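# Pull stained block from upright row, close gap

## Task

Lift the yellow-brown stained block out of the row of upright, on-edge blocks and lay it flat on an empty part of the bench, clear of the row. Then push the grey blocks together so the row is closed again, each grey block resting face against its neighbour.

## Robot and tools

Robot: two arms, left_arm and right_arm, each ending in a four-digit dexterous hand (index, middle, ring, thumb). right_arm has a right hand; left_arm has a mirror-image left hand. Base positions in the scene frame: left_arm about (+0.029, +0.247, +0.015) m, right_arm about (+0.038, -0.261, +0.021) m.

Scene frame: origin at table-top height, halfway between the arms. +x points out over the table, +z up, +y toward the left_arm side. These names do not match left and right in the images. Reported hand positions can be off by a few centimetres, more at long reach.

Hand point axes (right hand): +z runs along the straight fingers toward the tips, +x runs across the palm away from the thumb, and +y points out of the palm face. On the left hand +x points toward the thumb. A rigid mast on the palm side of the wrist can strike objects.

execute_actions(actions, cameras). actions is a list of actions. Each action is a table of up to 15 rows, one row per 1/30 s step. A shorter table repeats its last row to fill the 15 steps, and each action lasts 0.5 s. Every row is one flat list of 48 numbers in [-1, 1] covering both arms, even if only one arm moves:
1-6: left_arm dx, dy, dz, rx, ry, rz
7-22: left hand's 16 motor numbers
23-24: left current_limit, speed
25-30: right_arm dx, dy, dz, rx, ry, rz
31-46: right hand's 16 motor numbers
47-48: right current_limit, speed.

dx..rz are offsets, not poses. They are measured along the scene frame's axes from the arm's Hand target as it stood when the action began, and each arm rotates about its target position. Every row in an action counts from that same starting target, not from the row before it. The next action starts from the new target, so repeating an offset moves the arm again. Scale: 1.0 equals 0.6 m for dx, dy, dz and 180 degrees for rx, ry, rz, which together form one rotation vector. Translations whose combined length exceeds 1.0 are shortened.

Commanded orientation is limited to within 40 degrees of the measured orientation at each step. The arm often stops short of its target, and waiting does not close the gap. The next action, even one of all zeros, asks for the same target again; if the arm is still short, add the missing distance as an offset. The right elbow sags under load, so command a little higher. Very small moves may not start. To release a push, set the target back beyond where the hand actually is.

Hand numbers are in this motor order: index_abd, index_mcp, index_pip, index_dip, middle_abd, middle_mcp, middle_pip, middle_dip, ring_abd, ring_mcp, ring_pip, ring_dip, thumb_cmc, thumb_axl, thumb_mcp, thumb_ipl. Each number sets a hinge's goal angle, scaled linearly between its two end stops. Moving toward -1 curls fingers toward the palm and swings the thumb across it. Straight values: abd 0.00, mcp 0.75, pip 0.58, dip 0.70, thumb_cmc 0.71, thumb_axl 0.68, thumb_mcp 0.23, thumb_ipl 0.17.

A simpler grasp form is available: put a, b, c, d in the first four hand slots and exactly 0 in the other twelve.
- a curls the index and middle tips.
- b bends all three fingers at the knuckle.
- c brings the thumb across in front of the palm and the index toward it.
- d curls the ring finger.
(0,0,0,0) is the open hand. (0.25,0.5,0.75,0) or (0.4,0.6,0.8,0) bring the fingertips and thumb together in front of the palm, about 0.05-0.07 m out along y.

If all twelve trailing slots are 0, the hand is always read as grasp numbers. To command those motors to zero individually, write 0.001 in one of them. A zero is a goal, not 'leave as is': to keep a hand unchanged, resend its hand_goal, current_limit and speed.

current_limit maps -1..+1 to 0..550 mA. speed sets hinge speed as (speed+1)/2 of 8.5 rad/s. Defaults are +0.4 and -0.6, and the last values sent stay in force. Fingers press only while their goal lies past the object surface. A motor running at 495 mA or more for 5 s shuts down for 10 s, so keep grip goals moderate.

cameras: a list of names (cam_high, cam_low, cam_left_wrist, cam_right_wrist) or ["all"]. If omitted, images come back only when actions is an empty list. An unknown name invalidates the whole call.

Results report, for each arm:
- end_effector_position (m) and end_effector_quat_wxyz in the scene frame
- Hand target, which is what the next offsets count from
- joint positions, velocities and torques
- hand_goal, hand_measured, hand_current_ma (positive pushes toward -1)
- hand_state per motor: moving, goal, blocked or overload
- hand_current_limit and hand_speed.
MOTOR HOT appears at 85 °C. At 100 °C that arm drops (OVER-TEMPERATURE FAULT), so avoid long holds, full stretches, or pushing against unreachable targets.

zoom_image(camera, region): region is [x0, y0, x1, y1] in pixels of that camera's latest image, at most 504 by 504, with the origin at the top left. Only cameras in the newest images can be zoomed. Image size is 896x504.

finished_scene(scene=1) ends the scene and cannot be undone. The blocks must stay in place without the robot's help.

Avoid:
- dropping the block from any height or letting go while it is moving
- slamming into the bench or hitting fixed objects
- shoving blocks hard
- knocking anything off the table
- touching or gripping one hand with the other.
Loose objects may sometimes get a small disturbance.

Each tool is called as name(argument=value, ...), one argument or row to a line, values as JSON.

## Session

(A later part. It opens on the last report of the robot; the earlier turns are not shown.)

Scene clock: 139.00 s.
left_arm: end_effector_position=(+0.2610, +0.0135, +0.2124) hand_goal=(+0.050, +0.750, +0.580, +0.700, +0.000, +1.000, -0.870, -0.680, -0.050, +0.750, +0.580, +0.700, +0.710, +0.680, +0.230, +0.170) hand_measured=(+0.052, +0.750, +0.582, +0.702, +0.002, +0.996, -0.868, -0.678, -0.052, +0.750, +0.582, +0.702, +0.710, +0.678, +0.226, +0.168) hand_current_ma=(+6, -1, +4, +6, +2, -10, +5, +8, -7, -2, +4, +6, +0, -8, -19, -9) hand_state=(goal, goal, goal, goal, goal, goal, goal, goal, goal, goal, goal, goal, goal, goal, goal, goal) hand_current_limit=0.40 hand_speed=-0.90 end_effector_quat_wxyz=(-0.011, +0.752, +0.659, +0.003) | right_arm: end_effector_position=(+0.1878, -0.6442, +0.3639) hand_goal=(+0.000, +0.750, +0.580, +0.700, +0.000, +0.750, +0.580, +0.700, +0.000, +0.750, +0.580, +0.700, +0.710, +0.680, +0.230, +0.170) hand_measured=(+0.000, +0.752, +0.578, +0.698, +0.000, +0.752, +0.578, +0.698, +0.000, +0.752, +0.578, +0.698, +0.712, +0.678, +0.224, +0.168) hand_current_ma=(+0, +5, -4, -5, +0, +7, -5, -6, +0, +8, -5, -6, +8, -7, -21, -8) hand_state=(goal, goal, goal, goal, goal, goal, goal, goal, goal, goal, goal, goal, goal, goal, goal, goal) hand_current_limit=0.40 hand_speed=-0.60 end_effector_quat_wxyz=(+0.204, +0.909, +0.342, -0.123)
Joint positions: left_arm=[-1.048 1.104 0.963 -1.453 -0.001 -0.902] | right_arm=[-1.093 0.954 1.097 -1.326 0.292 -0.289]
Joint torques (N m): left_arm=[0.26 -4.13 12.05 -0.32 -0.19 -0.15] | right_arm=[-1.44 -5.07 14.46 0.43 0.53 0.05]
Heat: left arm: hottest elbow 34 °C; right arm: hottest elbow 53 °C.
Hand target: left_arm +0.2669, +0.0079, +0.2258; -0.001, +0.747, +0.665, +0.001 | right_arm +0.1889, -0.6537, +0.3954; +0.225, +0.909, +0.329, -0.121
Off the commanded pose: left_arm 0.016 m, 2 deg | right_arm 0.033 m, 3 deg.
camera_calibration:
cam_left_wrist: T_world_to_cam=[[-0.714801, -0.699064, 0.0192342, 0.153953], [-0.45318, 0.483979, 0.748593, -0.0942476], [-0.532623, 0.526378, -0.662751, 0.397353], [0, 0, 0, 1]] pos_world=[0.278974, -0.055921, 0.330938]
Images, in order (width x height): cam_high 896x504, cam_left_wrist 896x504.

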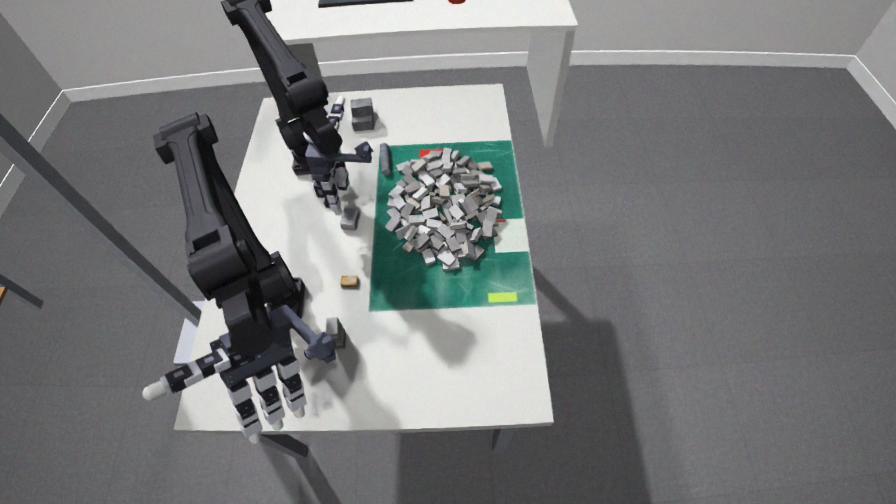

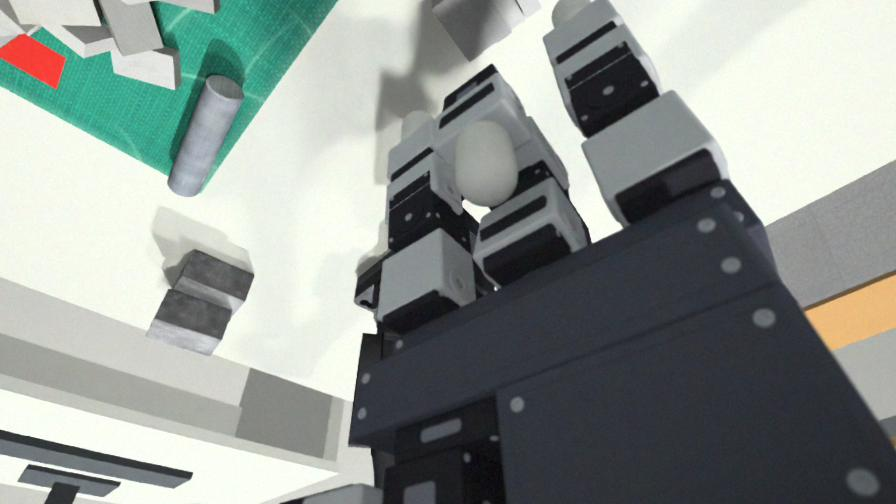

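execute_actions(
  actions=[
    [[-0.025,-0.055,0.03,0,0,0,0,0.75,0.58,0.70,0,1,-0.87,-0.68,0,0.75,0.58,0.70,0.71,0.68,0.23,0.17,0.4,-0.9,0,0,0,0,0,0,0,0,0,0,0,0,0,0,0,0,0,0,0,0,0,0,0.4,-0.6],[-0.053,-0.11,0.05,0,0,0,0,0.75,0.58,0.70,0,1,-0.87,-0.68,0,0.75,0.58,0.70,0.71,0.68,0.23,0.17,0.4,-0.9,0,0,0,0,0,0,0,0,0,0,0,0,0,0,0,0,0,0,0,0,0,0,0.4,-0.6]],
    [[-0.025,-0.055,0,0,0,0,0,0.75,0.58,0.70,0,1,-0.87,-0.68,0,0.75,0.58,0.70,0.71,0.68,0.23,0.17,0.4,-0.9,0,0,0,0,0,0,0,0,0,0,0,0,0,0,0,0,0,0,0,0,0,0,0.4,-0.6],[-0.053,-0.11,0,0,0,0,0,0.75,0.58,0.70,0,1,-0.87,-0.68,0,0.75,0.58,0.70,0.71,0.68,0.23,0.17,0.4,-0.9,0,0,0,0,0,0,0,0,0,0,0,0,0,0,0,0,0,0,0,0,0,0,0.4,-0.6]],
  ],
  cameras=["cam_left_wrist","cam_high"],
)

zoom_image(
  camera="cam_high",
  region=[310, 170, 390, 250],
)

Scene clock: 142.53 s.
left_arm: end_effector_position=(+0.1982, -0.1146, +0.2426) hand_goal=(+0.000, +0.750, +0.580, +0.700, +0.000, +1.000, -0.870, -0.680, +0.000, +0.750, +0.580, +0.700, +0.710, +0.680, +0.230, +0.170) hand_measured=(+0.002, +0.750, +0.582, +0.702, +0.002, +0.998, -0.868, -0.678, -0.002, +0.748, +0.582, +0.702, +0.710, +0.678, +0.226, +0.168) hand_current_ma=(+4, -2, +4, +6, +2, -9, +5, +8, -5, -4, +4, +6, +0, -8, -19, -9) hand_state=(goal, goal, goal, goal, goal, goal, goal, goal, goal, goal, goal, goal, goal, goal, goal, goal) hand_current_limit=0.40 hand_speed=-0.90 end_effector_quat_wxyz=(-0.014, +0.753, +0.657, +0.007) | right_arm: end_effector_position=(+0.1878, -0.6442, +0.3639) hand_goal=(+0.000, +0.750, +0.580, +0.700, +0.000, +0.750, +0.580, +0.700, +0.000, +0.750, +0.580, +0.700, +0.710, +0.680, +0.230, +0.170) hand_measured=(+0.000, +0.752, +0.578, +0.698, +0.000, +0.752, +0.578, +0.698, +0.000, +0.752, +0.578, +0.698, +0.712, +0.678, +0.224, +0.168) hand_current_ma=(+0, +5, -4, -5, +0, +7, -5, -6, +0, +8, -5, -6, +8, -7, -21, -8) hand_state=(goal, goal, goal, goal, goal, goal, goal, goal, goal, goal, goal, goal, goal, goal, goal, goal) hand_current_limit=0.40 hand_speed=-0.60 end_effector_quat_wxyz=(+0.204, +0.909, +0.342, -0.123)
Joint positions: left_arm=[-1.365 1.361 1.257 -1.498 0.001 -1.216] | right_arm=[-1.093 0.954 1.097 -1.326 0.292 -0.289]
Joint torques (N m): left_arm=[0.38 -7.59 12.38 -0.13 -0.24 -0.2] | right_arm=[-1.38 -5.07 14.46 0.44 0.54 0.05]
Heat: left arm: hottest elbow 34 °C; right arm: hottest elbow 53 °C.
Hand target: left_arm +0.2033, -0.1242, +0.2558; -0.001, +0.747, +0.665, +0.001 | right_arm +0.1889, -0.6537, +0.3954; +0.225, +0.909, +0.329, -0.121
Off the commanded pose: left_arm 0.017 m, 2 deg | right_arm 0.033 m, 3 deg.
camera_calibration:
cam_left_wrist: T_world_to_cam=[[-0.716983, -0.69701, 0.0105972, 0.0216161], [-0.453335, 0.477766, 0.752481, -0.0848957], [-0.52955, 0.534712, -0.658529, 0.450673], [0, 0, 0, 1]] pos_world=[0.215666, -0.185353, 0.360435]
Images, in order (width x height): cam_high 896x504, cam_left_wrist 896x504.

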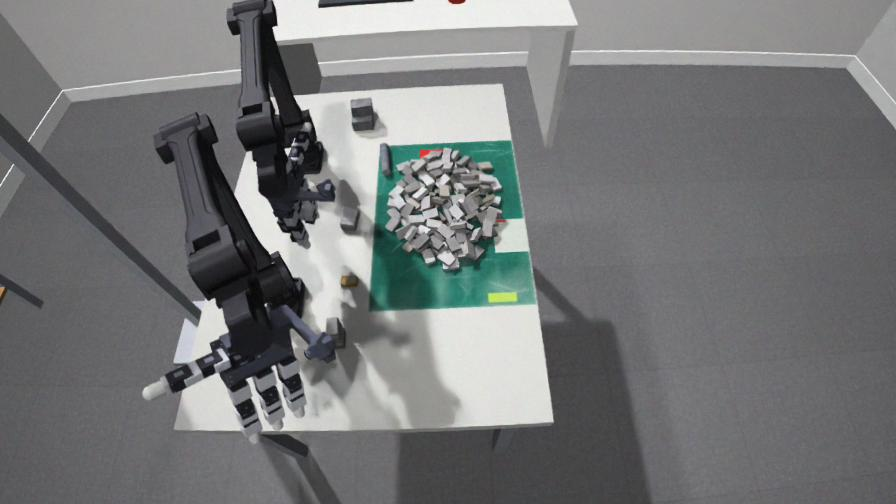

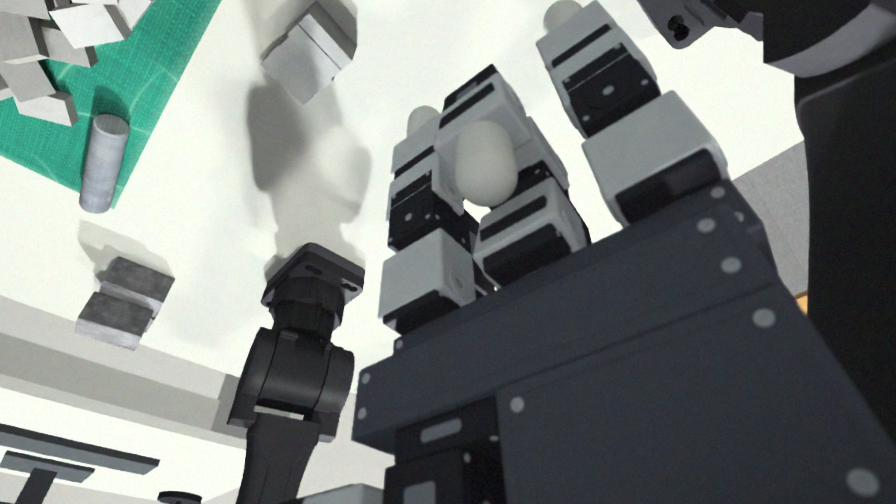

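Scaled by 6.300 from the camera's 896x504 image, which has a finer 1280x720 frame.

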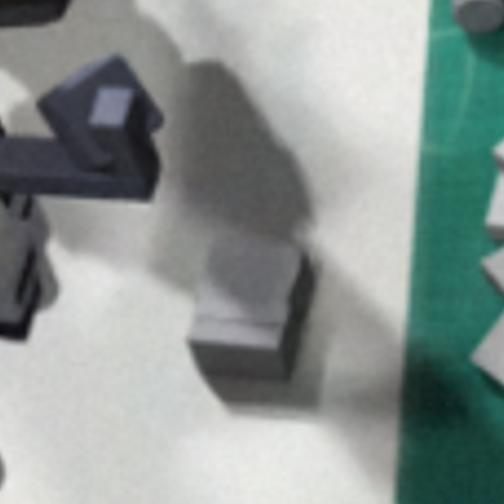

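zoom_image(
  camera="cam_left_wrist",
  region=[250, 0, 370, 110],
)

Scaled by 4.200 from the camera's 896x504 image, which has a finer 1280x720 frame.

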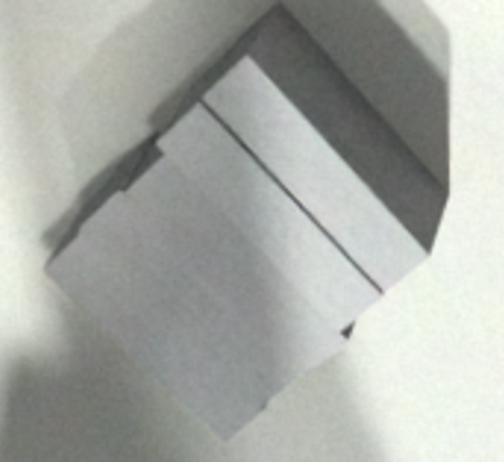

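execute_actions(
  actions=[
    [[0.025,0.055,0,0,0,0,0.08,0.75,0.58,0.70,0,1,-0.87,-0.68,-0.08,0.75,0.58,0.70,0.71,0.68,0.23,0.17,0.4,-0.85,0,0,0,0,0,0,0,0,0,0,0,0,0,0,0,0,0,0,0,0,0,0,0.4,-0.6],[0.053,0.11,0,0,0,0,0.08,0.75,0.58,0.70,0,1,-0.87,-0.68,-0.08,0.75,0.58,0.70,0.71,0.68,0.23,0.17,0.4,-0.85,0,0,0,0,0,0,0,0,0,0,0,0,0,0,0,0,0,0,0,0,0,0,0.4,-0.6]],
    [[0.025,0.055,-0.02,0,0,0,0.08,0.75,0.58,0.70,0,1,-0.87,-0.68,-0.08,0.75,0.58,0.70,0.71,0.68,0.23,0.17,0.4,-0.85,0,0,0,0,0,0,0,0,0,0,0,0,0,0,0,0,0,0,0,0,0,0,0.4,-0.6],[0.053,0.108,-0.04,0,0,0,0.08,0.75,0.58,0.70,0,1,-0.87,-0.68,-0.08,0.75,0.58,0.70,0.71,0.68,0.23,0.17,0.4,-0.85,0,0,0,0,0,0,0,0,0,0,0,0,0,0,0,0,0,0,0,0,0,0,0.4,-0.6]],
    [[0,0,-0.05,0,0,0,0.08,0.75,0.58,0.70,0,1,-0.87,-0.68,-0.08,0.75,0.58,0.70,0.71,0.68,0.23,0.17,0.4,-0.85,0,0,0,0,0,0,0,0,0,0,0,0,0,0,0,0,0,0,0,0,0,0,0.4,-0.6],[0,0,-0.09,0,0,0,0.08,0.75,0.58,0.70,0,1,-0.87,-0.68,-0.08,0.75,0.58,0.70,0.71,0.68,0.23,0.17,0.4,-0.85,0,0,0,0,0,0,0,0,0,0,0,0,0,0,0,0,0,0,0,0,0,0,0.4,-0.6]],
    [[0,0,-0.03,0,0,0,0.08,0.75,0.58,0.70,0,1,-0.87,-0.68,-0.08,0.75,0.58,0.70,0.71,0.68,0.23,0.17,0.4,-0.85,0,0,0,0,0,0,0,0,0,0,0,0,0,0,0,0,0,0,0,0,0,0,0.4,-0.6],[0,0,-0.055,0,0,0,0.08,0.75,0.58,0.70,0,1,-0.87,-0.68,-0.08,0.75,0.58,0.70,0.71,0.68,0.23,0.17,0.4,-0.85,0,0,0,0,0,0,0,0,0,0,0,0,0,0,0,0,0,0,0,0,0,0,0.4,-0.6]],
    [[0,0,-0.015,0,0,0,0.08,0.75,0.58,0.70,0,1,-0.87,-0.68,-0.08,0.75,0.58,0.70,0.71,0.68,0.23,0.17,0.4,-0.85,0,0,0,0,0,0,0,0,0,0,0,0,0,0,0,0,0,0,0,0,0,0,0.4,-0.6],[0,0,-0.032,0,0,0,0.08,0.75,0.58,0.70,0,1,-0.87,-0.68,-0.08,0.75,0.58,0.70,0.71,0.68,0.23,0.17,0.4,-0.85,0,0,0,0,0,0,0,0,0,0,0,0,0,0,0,0,0,0,0,0,0,0,0.4,-0.6]],
  ],
  cameras=["cam_left_wrist","cam_high"],
)

zoom_image(
  camera="cam_left_wrist",
  region=[390, 0, 600, 160],
)

Scene clock: 147.90 s.
left_arm: end_effector_position=(+0.2643, +0.0076, +0.1292) hand_goal=(+0.080, +0.750, +0.580, +0.700, +0.000, +1.000, -0.870, -0.680, -0.080, +0.750, +0.580, +0.700, +0.710, +0.680, +0.230, +0.170) hand_measured=(+0.078, +0.750, +0.582, +0.702, +0.002, +0.998, -0.868, -0.678, -0.078, +0.748, +0.582, +0.702, +0.710, +0.678, +0.226, +0.168) hand_current_ma=(-6, -2, +4, +6, +2, -8, +5, +8, +5, -3, +4, +6, +0, -8, -19, -9) hand_state=(goal, goal, goal, goal, goal, goal, goal, goal, goal, goal, goal, goal, goal, goal, goal, goal) hand_current_limit=0.40 hand_speed=-0.85 end_effector_quat_wxyz=(+0.000, +0.745, +0.667, +0.001) | right_arm: end_effector_position=(+0.1878, -0.6442, +0.3639) hand_goal=(+0.000, +0.750, +0.580, +0.700, +0.000, +0.750, +0.580, +0.700, +0.000, +0.750, +0.580, +0.700, +0.710, +0.680, +0.230, +0.170) hand_measured=(+0.000, +0.752, +0.578, +0.698, +0.000, +0.752, +0.578, +0.698, +0.000, +0.752, +0.578, +0.698, +0.712, +0.678, +0.224, +0.168) hand_current_ma=(+0, +5, -4, -5, +0, +7, -5, -6, +0, +8, -5, -6, +8, -7, -21, -8) hand_state=(goal, goal, goal, goal, goal, goal, goal, goal, goal, goal, goal, goal, goal, goal, goal, goal) hand_current_limit=0.40 hand_speed=-0.60 end_effector_quat_wxyz=(+0.204, +0.909, +0.342, -0.123)
Joint positions: left_arm=[-1.052 1.179 0.79 -1.183 -0.003 -0.927] | right_arm=[-1.093 0.954 1.097 -1.326 0.292 -0.289]
Joint torques (N m): left_arm=[0.5 -4.42 8.18 0.46 -0.13 0.07] | right_arm=[-1.38 -5.01 14.48 0.43 0.53 0.05]
Motor temperatures (°C): left_arm=[29 29 35 27 27 29] | right_arm=[27 29 54 29 31 30]
Heat: left arm: hottest elbow 35 °C; right arm: hottest elbow 54 °C.
Hand target: left_arm +0.2669, +0.0065, +0.1258; +0.000, +0.747, +0.665, +0.001 | right_arm +0.1889, -0.6537, +0.3954; +0.225, +0.909, +0.329, -0.121
Off the commanded pose: left_arm 0.005 m, 0 deg | right_arm 0.033 m, 3 deg.
camera_calibration:
cam_left_wrist: T_world_to_cam=[[-0.699687, -0.714074, 0.0231571, 0.149368], [-0.472737, 0.487028, 0.734386, -0.0205785], [-0.535684, 0.502893, -0.678337, 0.350172], [0, 0, 0, 1]] pos_world=[0.282364, -0.0594167, 0.249188]
Images, in order (width x height): cam_high 896x504, cam_left_wrist 896x504.

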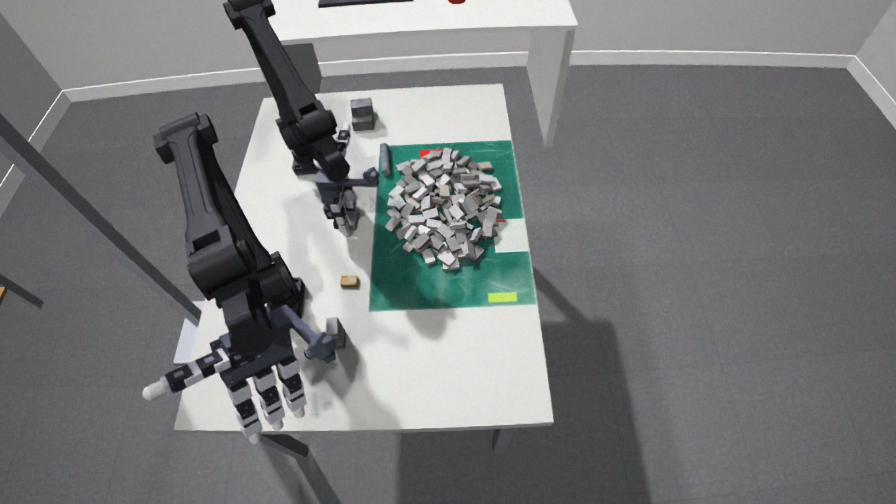

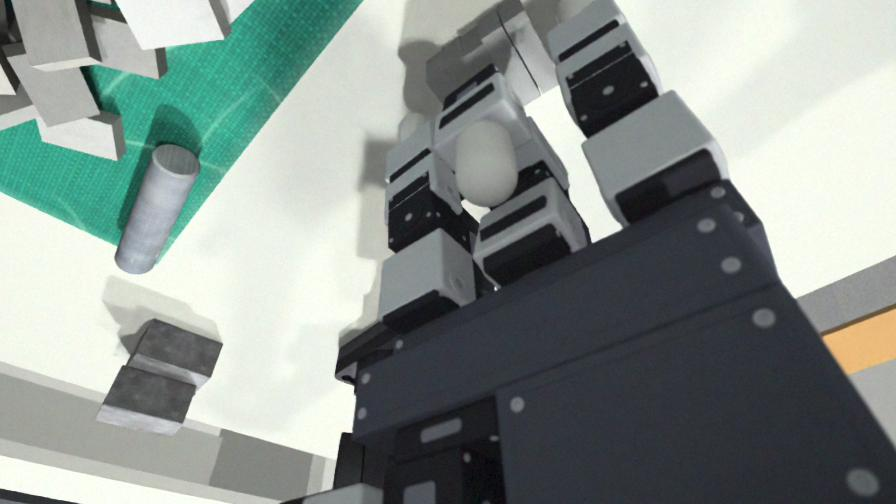

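Scaled by 2.400 from the camera's 896x504 image, which has a finer 1280x720 frame.

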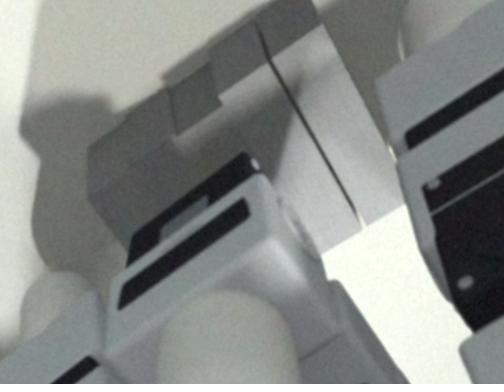

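execute_actions(
  actions=[
    [[0,0,0,0,0,0,-0.09,0.75,0.58,0.70,0,1,-0.87,-0.68,0.03,0.75,0.58,0.70,0.71,0.68,0.23,0.17,0.4,-0.95,0,0,0,0,0,0,0,0,0,0,0,0,0,0,0,0,0,0,0,0,0,0,0.4,-0.6]],
    [[0,0,0,0,0,0,-0.09,0.75,0.58,0.70,0,1,-0.87,-0.68,0.04,0.75,0.58,0.70,0.71,0.68,0.23,0.17,0.4,-0.97,0,0,0,0,0,0,0,0,0,0,0,0,0,0,0,0,0,0,0,0,0,0,0.4,-0.6]],
    [[0,0,0,0,0,0,-0.09,0.75,0.58,0.70,0,1,-0.87,-0.68,0.06,0.75,0.58,0.70,0.71,0.68,0.23,0.17,0.4,-0.98,0,0,0,0,0,0,0,0,0,0,0,0,0,0,0,0,0,0,0,0,0,0,0.4,-0.6]],
  ],
  cameras=["cam_left_wrist"],
)

zoom_image(
  camera="cam_left_wrist",
  region=[390, 0, 600, 160],
)

Scene clock: 150.20 s.
left_arm: end_effector_position=(+0.2643, +0.0075, +0.1292) hand_goal=(-0.090, +0.750, +0.580, +0.700, +0.000, +1.000, -0.870, -0.680, +0.060, +0.750, +0.580, +0.700, +0.710, +0.680, +0.230, +0.170) hand_measured=(-0.084, +0.750, +0.582, +0.702, +0.002, +0.998, -0.868, -0.678, +0.038, +0.748, +0.582, +0.702, +0.710, +0.678, +0.226, +0.168) hand_current_ma=(+17, -2, +4, +6, +2, -8, +5, +8, -66, -3, +4, +6, +0, -8, -19, -9) hand_state=(goal, goal, goal, goal, goal, goal, goal, goal, blocked, goal, goal, goal, goal, goal, goal, goal) hand_current_limit=0.40 hand_speed=-0.98 end_effector_quat_wxyz=(+0.000, +0.745, +0.667, +0.001) | right_arm: end_effector_position=(+0.1878, -0.6442, +0.3639) hand_goal=(+0.000, +0.750, +0.580, +0.700, +0.000, +0.750, +0.580, +0.700, +0.000, +0.750, +0.580, +0.700, +0.710, +0.680, +0.230, +0.170) hand_measured=(+0.000, +0.752, +0.578, +0.698, +0.000, +0.752, +0.578, +0.698, +0.000, +0.752, +0.578, +0.698, +0.712, +0.678, +0.224, +0.168) hand_current_ma=(+0, +5, -4, -5, +0, +7, -5, -6, +0, +8, -5, -6, +8, -7, -21, -8) hand_state=(goal, goal, goal, goal, goal, goal, goal, goal, goal, goal, goal, goal, goal, goal, goal, goal) hand_current_limit=0.40 hand_speed=-0.60 end_effector_quat_wxyz=(+0.204, +0.909, +0.342, -0.123)
Joint positions: left_arm=[-1.052 1.179 0.79 -1.183 -0.003 -0.927] | right_arm=[-1.093 0.954 1.097 -1.326 0.292 -0.289]
Joint torques (N m): left_arm=[0.44 -4.37 8.2 0.49 -0.13 0.07] | right_arm=[-1.38 -5.01 14.48 0.43 0.54 0.05]
Heat: left arm: hottest elbow 34 °C; right arm: hottest elbow 54 °C.
Hand target: left_arm +0.2669, +0.0066, +0.1258; -0.001, +0.747, +0.665, +0.001 | right_arm +0.1889, -0.6537, +0.3954; +0.225, +0.909, +0.329, -0.121
Off the commanded pose: left_arm 0.004 m, 0 deg | right_arm 0.033 m, 3 deg.
camera_calibration:
cam_left_wrist: T_world_to_cam=[[-0.699939, -0.713829, 0.0231162, 0.149463], [-0.47259, 0.487176, 0.734383, -0.0206104], [-0.535485, 0.503099, -0.678341, 0.35013], [0, 0, 0, 1]] pos_world=[0.282364, -0.0594178, 0.249188]
Images, in order (width x height): cam_left_wrist 896x504.

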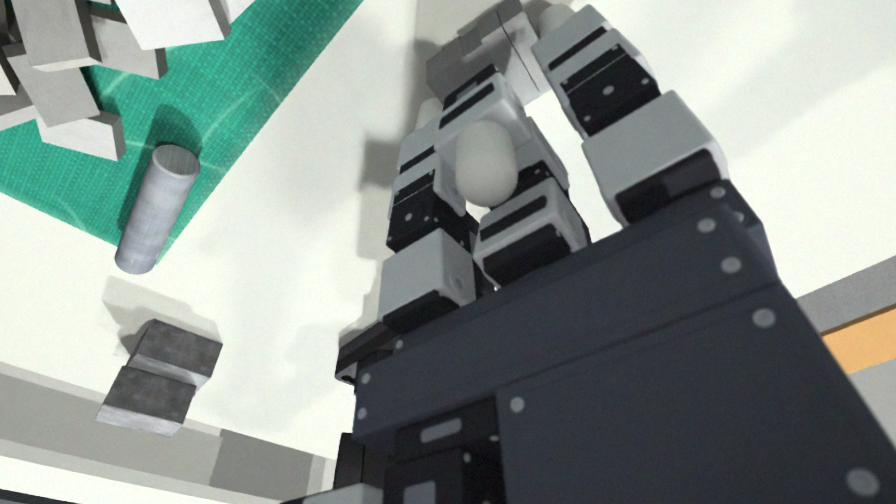

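Scaled by 2.400 from the camera's 896x504 image, which has a finer 1280x720 frame.

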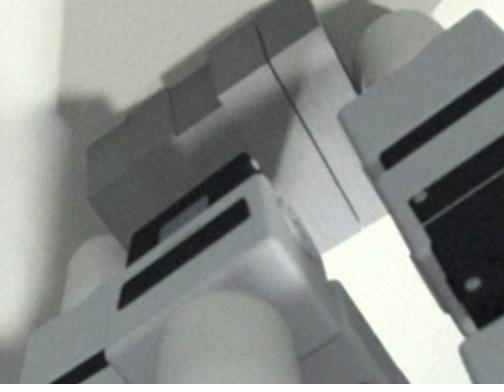

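execute_actions(
  actions=[
    [[0,0,0,0,0,0,-0.1,0.75,0.58,0.70,0,1,-0.87,-0.68,0.09,0.75,0.58,0.70,0.71,0.68,0.23,0.17,0.4,-0.98,0,0,0,0,0,0,0,0,0,0,0,0,0,0,0,0,0,0,0,0,0,0,0.4,-0.6]],
    [[0,0,0,0,0,0,-0.1,0.75,0.58,0.70,0,1,-0.87,-0.68,0.09,0.75,0.58,0.70,0.71,0.68,0.23,0.17,0.4,-0.98,0,0,0,0,0,0,0,0,0,0,0,0,0,0,0,0,0,0,0,0,0,0,0.4,-0.6]],
  ],
  cameras=["cam_left_wrist"],
)

zoom_image(
  camera="cam_left_wrist",
  region=[390, 0, 600, 160],
)

Scene clock: 151.67 s.
left_arm: end_effector_position=(+0.2644, +0.0075, +0.1292) hand_goal=(-0.100, +0.750, +0.580, +0.700, +0.000, +1.000, -0.870, -0.680, +0.090, +0.750, +0.580, +0.700, +0.710, +0.680, +0.230, +0.170) hand_measured=(-0.084, +0.750, +0.582, +0.702, +0.002, +0.998, -0.868, -0.678, +0.048, +0.748, +0.582, +0.702, +0.710, +0.678, +0.226, +0.168) hand_current_ma=(+49, -2, +4, +6, +2, -8, +5, +8, -143, -3, +4, +6, +0, -8, -19, -9) hand_state=(goal, goal, goal, goal, goal, goal, goal, goal, blocked, goal, goal, goal, goal, goal, goal, goal) hand_current_limit=0.40 hand_speed=-0.98 end_effector_quat_wxyz=(+0.000, +0.745, +0.667, +0.001) | right_arm: end_effector_position=(+0.1878, -0.6442, +0.3639) hand_goal=(+0.000, +0.750, +0.580, +0.700, +0.000, +0.750, +0.580, +0.700, +0.000, +0.750, +0.580, +0.700, +0.710, +0.680, +0.230, +0.170) hand_measured=(+0.000, +0.752, +0.578, +0.698, +0.000, +0.752, +0.578, +0.698, +0.000, +0.752, +0.578, +0.698, +0.712, +0.678, +0.224, +0.168) hand_current_ma=(+0, +5, -4, -5, +0, +7, -5, -6, +0, +8, -5, -6, +8, -7, -21, -8) hand_state=(goal, goal, goal, goal, goal, goal, goal, goal, goal, goal, goal, goal, goal, goal, goal, goal) hand_current_limit=0.40 hand_speed=-0.60 end_effector_quat_wxyz=(+0.204, +0.909, +0.342, -0.123)
Joint positions: left_arm=[-1.052 1.179 0.79 -1.183 -0.003 -0.927] | right_arm=[-1.093 0.954 1.097 -1.326 0.292 -0.289]
Joint torques (N m): left_arm=[0.44 -4.37 8.18 0.46 -0.13 0.06] | right_arm=[-1.38 -5.01 14.46 0.43 0.54 0.05]
Heat: left arm: hottest elbow 34 °C; right arm: hottest elbow 54 °C.
Hand target: left_arm +0.2669, +0.0066, +0.1258; +0.000, +0.747, +0.665, +0.001 | right_arm +0.1889, -0.6537, +0.3954; +0.225, +0.909, +0.329, -0.121
Off the commanded pose: left_arm 0.004 m, 0 deg | right_arm 0.033 m, 3 deg.
camera_calibration:
cam_left_wrist: T_world_to_cam=[[-0.699902, -0.71386, 0.0232684, 0.149342], [-0.472717, 0.487404, 0.73415, -0.0204551], [-0.535421, 0.502834, -0.678589, 0.350207], [0, 0, 0, 1]] pos_world=[0.282364, -0.0595168, 0.249189]
Images, in order (width x height): cam_left_wrist 896x504.

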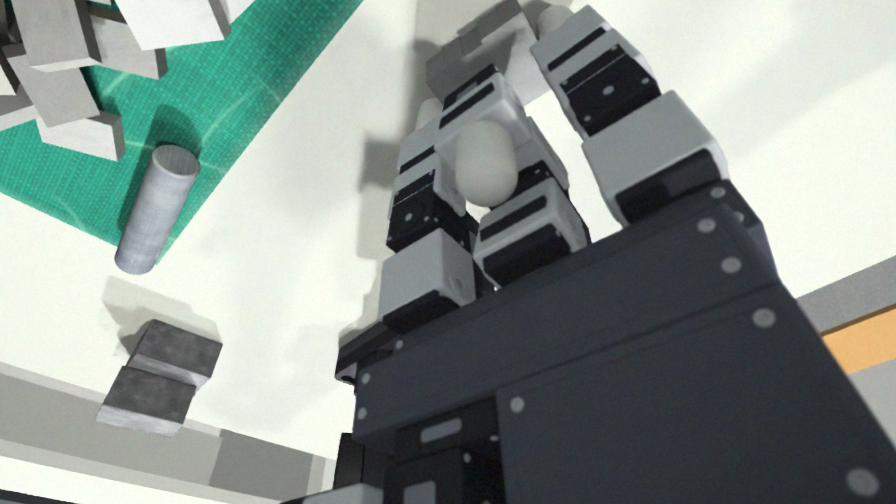

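Scaled by 2.400 from the camera's 896x504 image, which has a finer 1280x720 frame.

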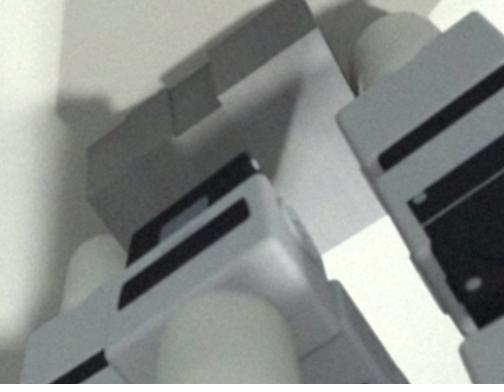

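execute_actions(
  actions=[
    [[0,0,0,0,0,0,-0.07,0.75,0.58,0.70,0,1,-0.87,-0.68,0.03,0.75,0.58,0.70,0.71,0.68,0.23,0.17,0.4,-0.985,0,0,0,0,0,0,0,0,0,0,0,0,0,0,0,0,0,0,0,0,0,0,0.4,-0.6]],
    [[0,0,0,0,0,0,-0.05,0.75,0.58,0.70,0,1,-0.87,-0.68,0.01,0.75,0.58,0.70,0.71,0.68,0.23,0.17,0.4,-0.985,0,0,0,0,0,0,0,0,0,0,0,0,0,0,0,0,0,0,0,0,0,0,0.4,-0.6]],
    [[0,0,0,0,0,0,-0.03,0.75,0.58,0.70,0,1,-0.87,-0.68,-0.01,0.75,0.58,0.70,0.71,0.68,0.23,0.17,0.4,-0.985,0,0,0,0,0,0,0,0,0,0,0,0,0,0,0,0,0,0,0,0,0,0,0.4,-0.6]],
  ],
  cameras=["cam_left_wrist"],
)

zoom_image(
  camera="cam_left_wrist",
  region=[390, 0, 600, 160],
)

Scene clock: 153.77 s.
left_arm: end_effector_position=(+0.2644, +0.0072, +0.1292) hand_goal=(-0.030, +0.750, +0.580, +0.700, +0.000, +1.000, -0.870, -0.680, -0.010, +0.750, +0.580, +0.700, +0.710, +0.680, +0.230, +0.170) hand_measured=(-0.032, +0.750, +0.582, +0.702, +0.002, +0.998, -0.868, -0.678, -0.006, +0.748, +0.582, +0.702, +0.710, +0.678, +0.226, +0.168) hand_current_ma=(-7, -2, +4, +6, +2, -8, +5, +8, +8, -3, +4, +6, +0, -8, -19, -9) hand_state=(goal, goal, goal, goal, goal, goal, goal, goal, goal, goal, goal, goal, goal, goal, goal, goal) hand_current_limit=0.40 hand_speed=-0.98 end_effector_quat_wxyz=(+0.000, +0.746, +0.666, +0.001) | right_arm: end_effector_position=(+0.1878, -0.6442, +0.3639) hand_goal=(+0.000, +0.750, +0.580, +0.700, +0.000, +0.750, +0.580, +0.700, +0.000, +0.750, +0.580, +0.700, +0.710, +0.680, +0.230, +0.170) hand_measured=(+0.000, +0.752, +0.578, +0.698, +0.000, +0.752, +0.578, +0.698, +0.000, +0.752, +0.578, +0.698, +0.712, +0.678, +0.224, +0.168) hand_current_ma=(+0, +5, -4, -5, +0, +7, -5, -6, +0, +8, -5, -6, +8, -7, -21, -8) hand_state=(goal, goal, goal, goal, goal, goal, goal, goal, goal, goal, goal, goal, goal, goal, goal, goal) hand_current_limit=0.40 hand_speed=-0.60 end_effector_quat_wxyz=(+0.204, +0.909, +0.342, -0.123)
Joint positions: left_arm=[-1.052 1.179 0.79 -1.182 -0.002 -0.927] | right_arm=[-1.093 0.954 1.097 -1.326 0.292 -0.289]
Joint torques (N m): left_arm=[0.38 -4.42 8.17 0.44 -0.15 0.06] | right_arm=[-1.44 -5.07 14.46 0.43 0.54 0.05]
Heat: left arm: hottest elbow 34 °C; right arm: hottest elbow 54 °C.
Hand target: left_arm +0.2669, +0.0066, +0.1258; -0.001, +0.747, +0.665, +0.001 | right_arm +0.1889, -0.6537, +0.3954; +0.225, +0.909, +0.329, -0.121
Off the commanded pose: left_arm 0.004 m, 0 deg | right_arm 0.033 m, 3 deg.
camera_calibration:
cam_left_wrist: T_world_to_cam=[[-0.700254, -0.713498, 0.0237864, 0.149262], [-0.472561, 0.488249, 0.733689, -0.0202865], [-0.535099, 0.502528, -0.679069, 0.350268], [0, 0, 0, 1]] pos_world=[0.282363, -0.0596162, 0.24919]
Images, in order (width x height): cam_left_wrist 896x504.

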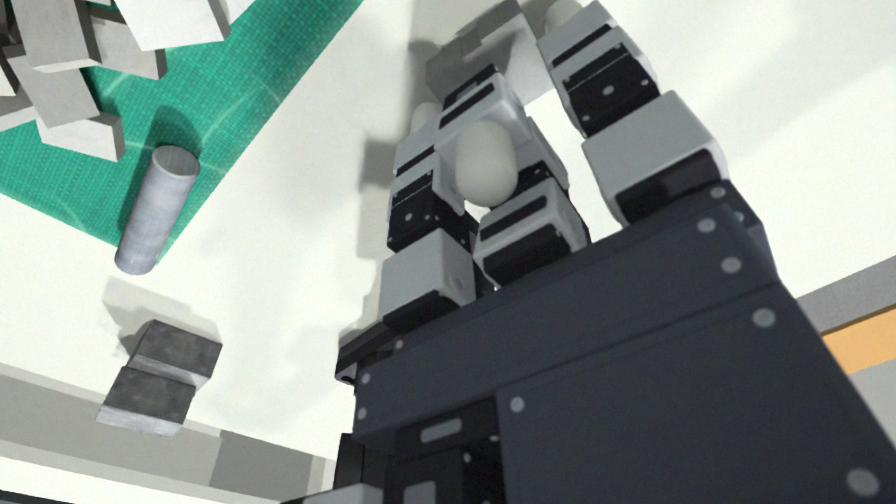

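Scaled by 2.400 from the camera's 896x504 image, which has a finer 1280x720 frame.

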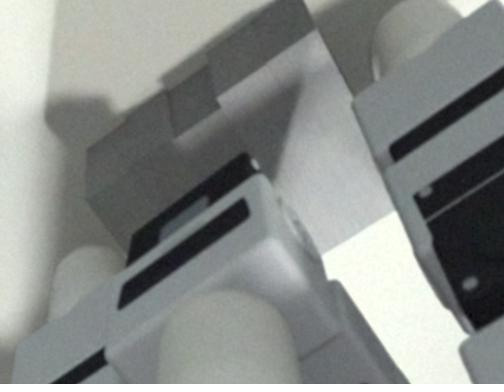

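execute_actions(
  actions=[
    [[0,0,0,0,0,0,0.16,0.75,0.58,0.70,0,1,-0.87,-0.68,-0.16,0.75,0.58,0.70,0.71,0.68,0.23,0.17,0.4,-0.92,0,0,0,0,0,0,0,0,0,0,0,0,0,0,0,0,0,0,0,0,0,0,0.4,-0.6]],
    [[0,0,0,0,0,0,0.16,0.75,0.58,0.70,0,1,-0.87,-0.68,-0.16,0.75,0.58,0.70,0.71,0.68,0.23,0.17,0.4,-0.92,0,0,0,0,0,0,0,0,0,0,0,0,0,0,0,0,0,0,0,0,0,0,0.4,-0.6]],
    [[0,-0.01,0.03,0,0,0,0.16,0.75,0.58,0.70,0,1,-0.87,-0.68,-0.16,0.75,0.58,0.70,0.71,0.68,0.23,0.17,0.4,-0.9,0,0,0,0,0,0,0,0,0,0,0,0,0,0,0,0,0,0,0,0,0,0,0.4,-0.6]],
    [[0,0,0.07,0,0,0,0.16,0.75,0.58,0.70,0,1,-0.87,-0.68,-0.16,0.75,0.58,0.70,0.71,0.68,0.23,0.17,0.4,-0.9,0,0,0,0,0,0,0,0,0,0,0,0,0,0,0,0,0,0,0,0,0,0,0.4,-0.6]],
    [[0,0,0.1,0,0,0,0.1,0.75,0.58,0.70,0,1,-0.87,-0.68,-0.1,0.75,0.58,0.70,0.71,0.68,0.23,0.17,0.4,-0.9,0,0,0,0,0,0,0,0,0,0,0,0,0,0,0,0,0,0,0,0,0,0,0.4,-0.6]],
    [[-0.025,-0.055,0.02,0,0,0,0,0.75,0.58,0.70,0,1,-0.87,-0.68,0,0.75,0.58,0.70,0.71,0.68,0.23,0.17,0.4,-0.9,0,0,0,0,0,0,0,0,0,0,0,0,0,0,0,0,0,0,0,0,0,0,0.4,-0.6],[-0.053,-0.11,0.02,0,0,0,0,0.75,0.58,0.70,0,1,-0.87,-0.68,0,0.75,0.58,0.70,0.71,0.68,0.23,0.17,0.4,-0.9,0,0,0,0,0,0,0,0,0,0,0,0,0,0,0,0,0,0,0,0,0,0,0.4,-0.6]],
    [[-0.025,-0.055,0,0,0,0,0,0.75,0.58,0.70,0,1,-0.87,-0.68,0,0.75,0.58,0.70,0.71,0.68,0.23,0.17,0.4,-0.9,0,0,0,0,0,0,0,0,0,0,0,0,0,0,0,0,0,0,0,0,0,0,0.4,-0.6],[-0.053,-0.11,0,0,0,0,0,0.75,0.58,0.70,0,1,-0.87,-0.68,0,0.75,0.58,0.70,0.71,0.68,0.23,0.17,0.4,-0.9,0,0,0,0,0,0,0,0,0,0,0,0,0,0,0,0,0,0,0,0,0,0,0.4,-0.6]],
  ],
  cameras=["cam_left_wrist","cam_high","cam_low"],
)

zoom_image(
  camera="cam_left_wrist",
  region=[250, 0, 370, 110],
)

zoom_image(
  camera="cam_high",
  region=[310, 180, 400, 300],
)

Scene clock: 158.83 s.
left_arm: end_effector_position=(+0.1983, -0.1220, +0.2446) hand_goal=(+0.000, +0.750, +0.580, +0.700, +0.000, +1.000, -0.870, -0.680, +0.000, +0.750, +0.580, +0.700, +0.710, +0.680, +0.230, +0.170) hand_measured=(+0.002, +0.748, +0.582, +0.702, +0.002, +0.998, -0.868, -0.678, -0.002, +0.748, +0.582, +0.702, +0.710, +0.678, +0.226, +0.168) hand_current_ma=(+5, -3, +4, +6, +2, -8, +5, +8, -5, -5, +4, +6, +0, -8, -19, -9) hand_state=(goal, goal, goal, goal, goal, goal, goal, goal, goal, goal, goal, goal, goal, goal, goal, goal) hand_current_limit=0.40 hand_speed=-0.90 end_effector_quat_wxyz=(-0.014, +0.753, +0.657, +0.007) | right_arm: end_effector_position=(+0.1878, -0.6442, +0.3639) hand_goal=(+0.000, +0.750, +0.580, +0.700, +0.000, +0.750, +0.580, +0.700, +0.000, +0.750, +0.580, +0.700, +0.710, +0.680, +0.230, +0.170) hand_measured=(+0.000, +0.752, +0.578, +0.698, +0.000, +0.752, +0.578, +0.698, +0.000, +0.752, +0.578, +0.698, +0.712, +0.678, +0.224, +0.168) hand_current_ma=(+0, +5, -4, -5, +0, +7, -5, -6, +0, +8, -5, -6, +8, -7, -21, -8) hand_state=(goal, goal, goal, goal, goal, goal, goal, goal, goal, goal, goal, goal, goal, goal, goal, goal) hand_current_limit=0.40 hand_speed=-0.60 end_effector_quat_wxyz=(+0.204, +0.909, +0.342, -0.123)
Joint positions: left_arm=[-1.369 1.379 1.28 -1.503 0.001 -1.22] | right_arm=[-1.093 0.954 1.097 -1.326 0.292 -0.289]
Joint torques (N m): left_arm=[0.32 -7.59 12.4 -0.14 -0.24 -0.18] | right_arm=[-1.38 -5.01 14.48 0.42 0.54 0.05]
Motor temperatures (°C): left_arm=[29 29 34 27 27 29] | right_arm=[27 29 55 29 31 30]
Heat: left arm: hottest elbow 34 °C; right arm: hottest elbow 55 °C.
Hand target: left_arm +0.2033, -0.1313, +0.2577; -0.001, +0.747, +0.665, +0.001 | right_arm +0.1889, -0.6537, +0.3954; +0.225, +0.909, +0.329, -0.121
Off the commanded pose: left_arm 0.017 m, 2 deg | right_arm 0.033 m, 3 deg.
camera_calibration:
cam_left_wrist: T_world_to_cam=[[-0.716948, -0.697045, 0.010639, 0.0165493], [-0.453529, 0.477961, 0.75224, -0.082702], [-0.52943, 0.534492, -0.658804, 0.455978], [0, 0, 0, 1]] pos_world=[0.215766, -0.192653, 0.362436]
Images, in order (width x height): cam_high 896x504, cam_low 896x504, cam_left_wrist 896x504.

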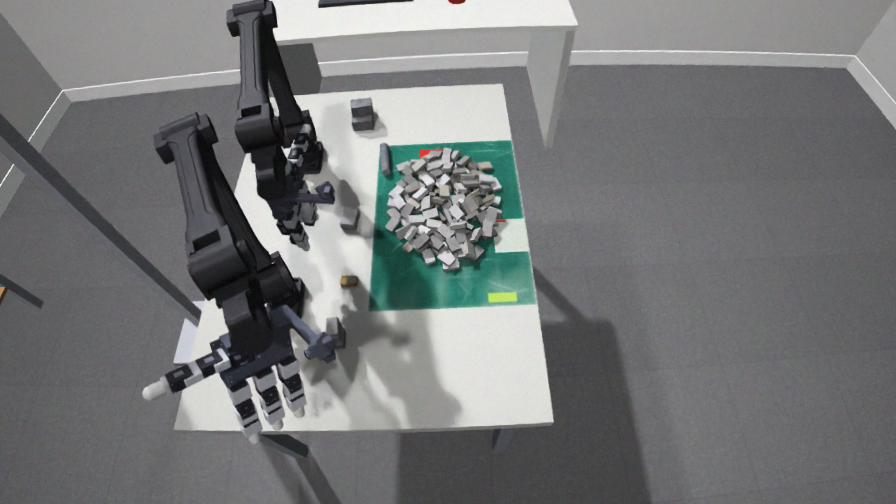

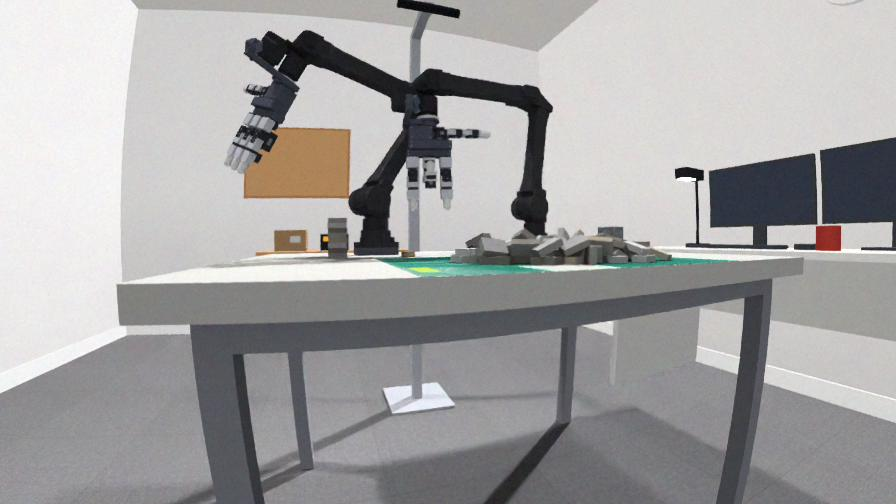

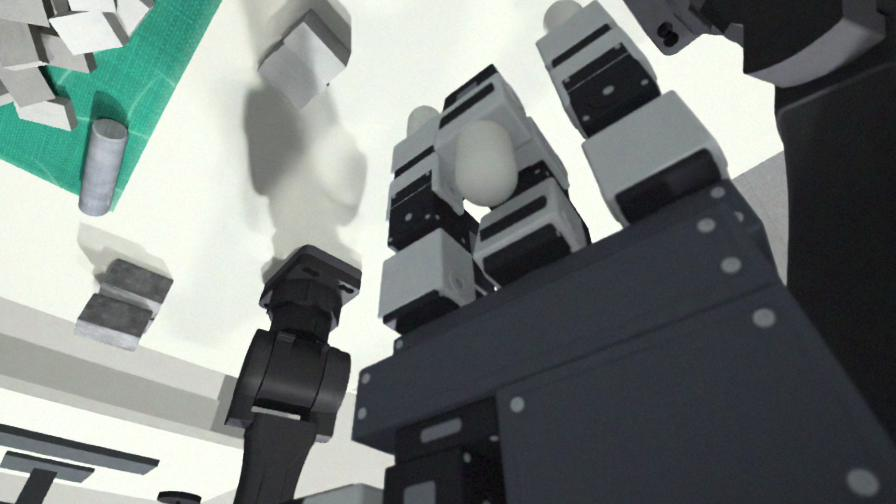

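Scaled by 4.200 from the camera's 896x504 image, which has a finer 1280x720 frame.

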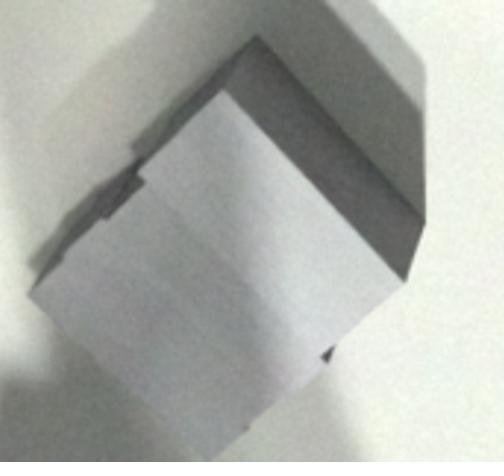

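Scaled by 4.200 from the camera's 896x504 image, which has a finer 1280x720 frame.

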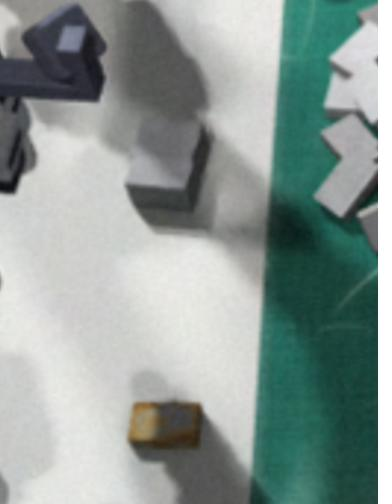

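finished_scene(
)

The scene is finished: the task was done.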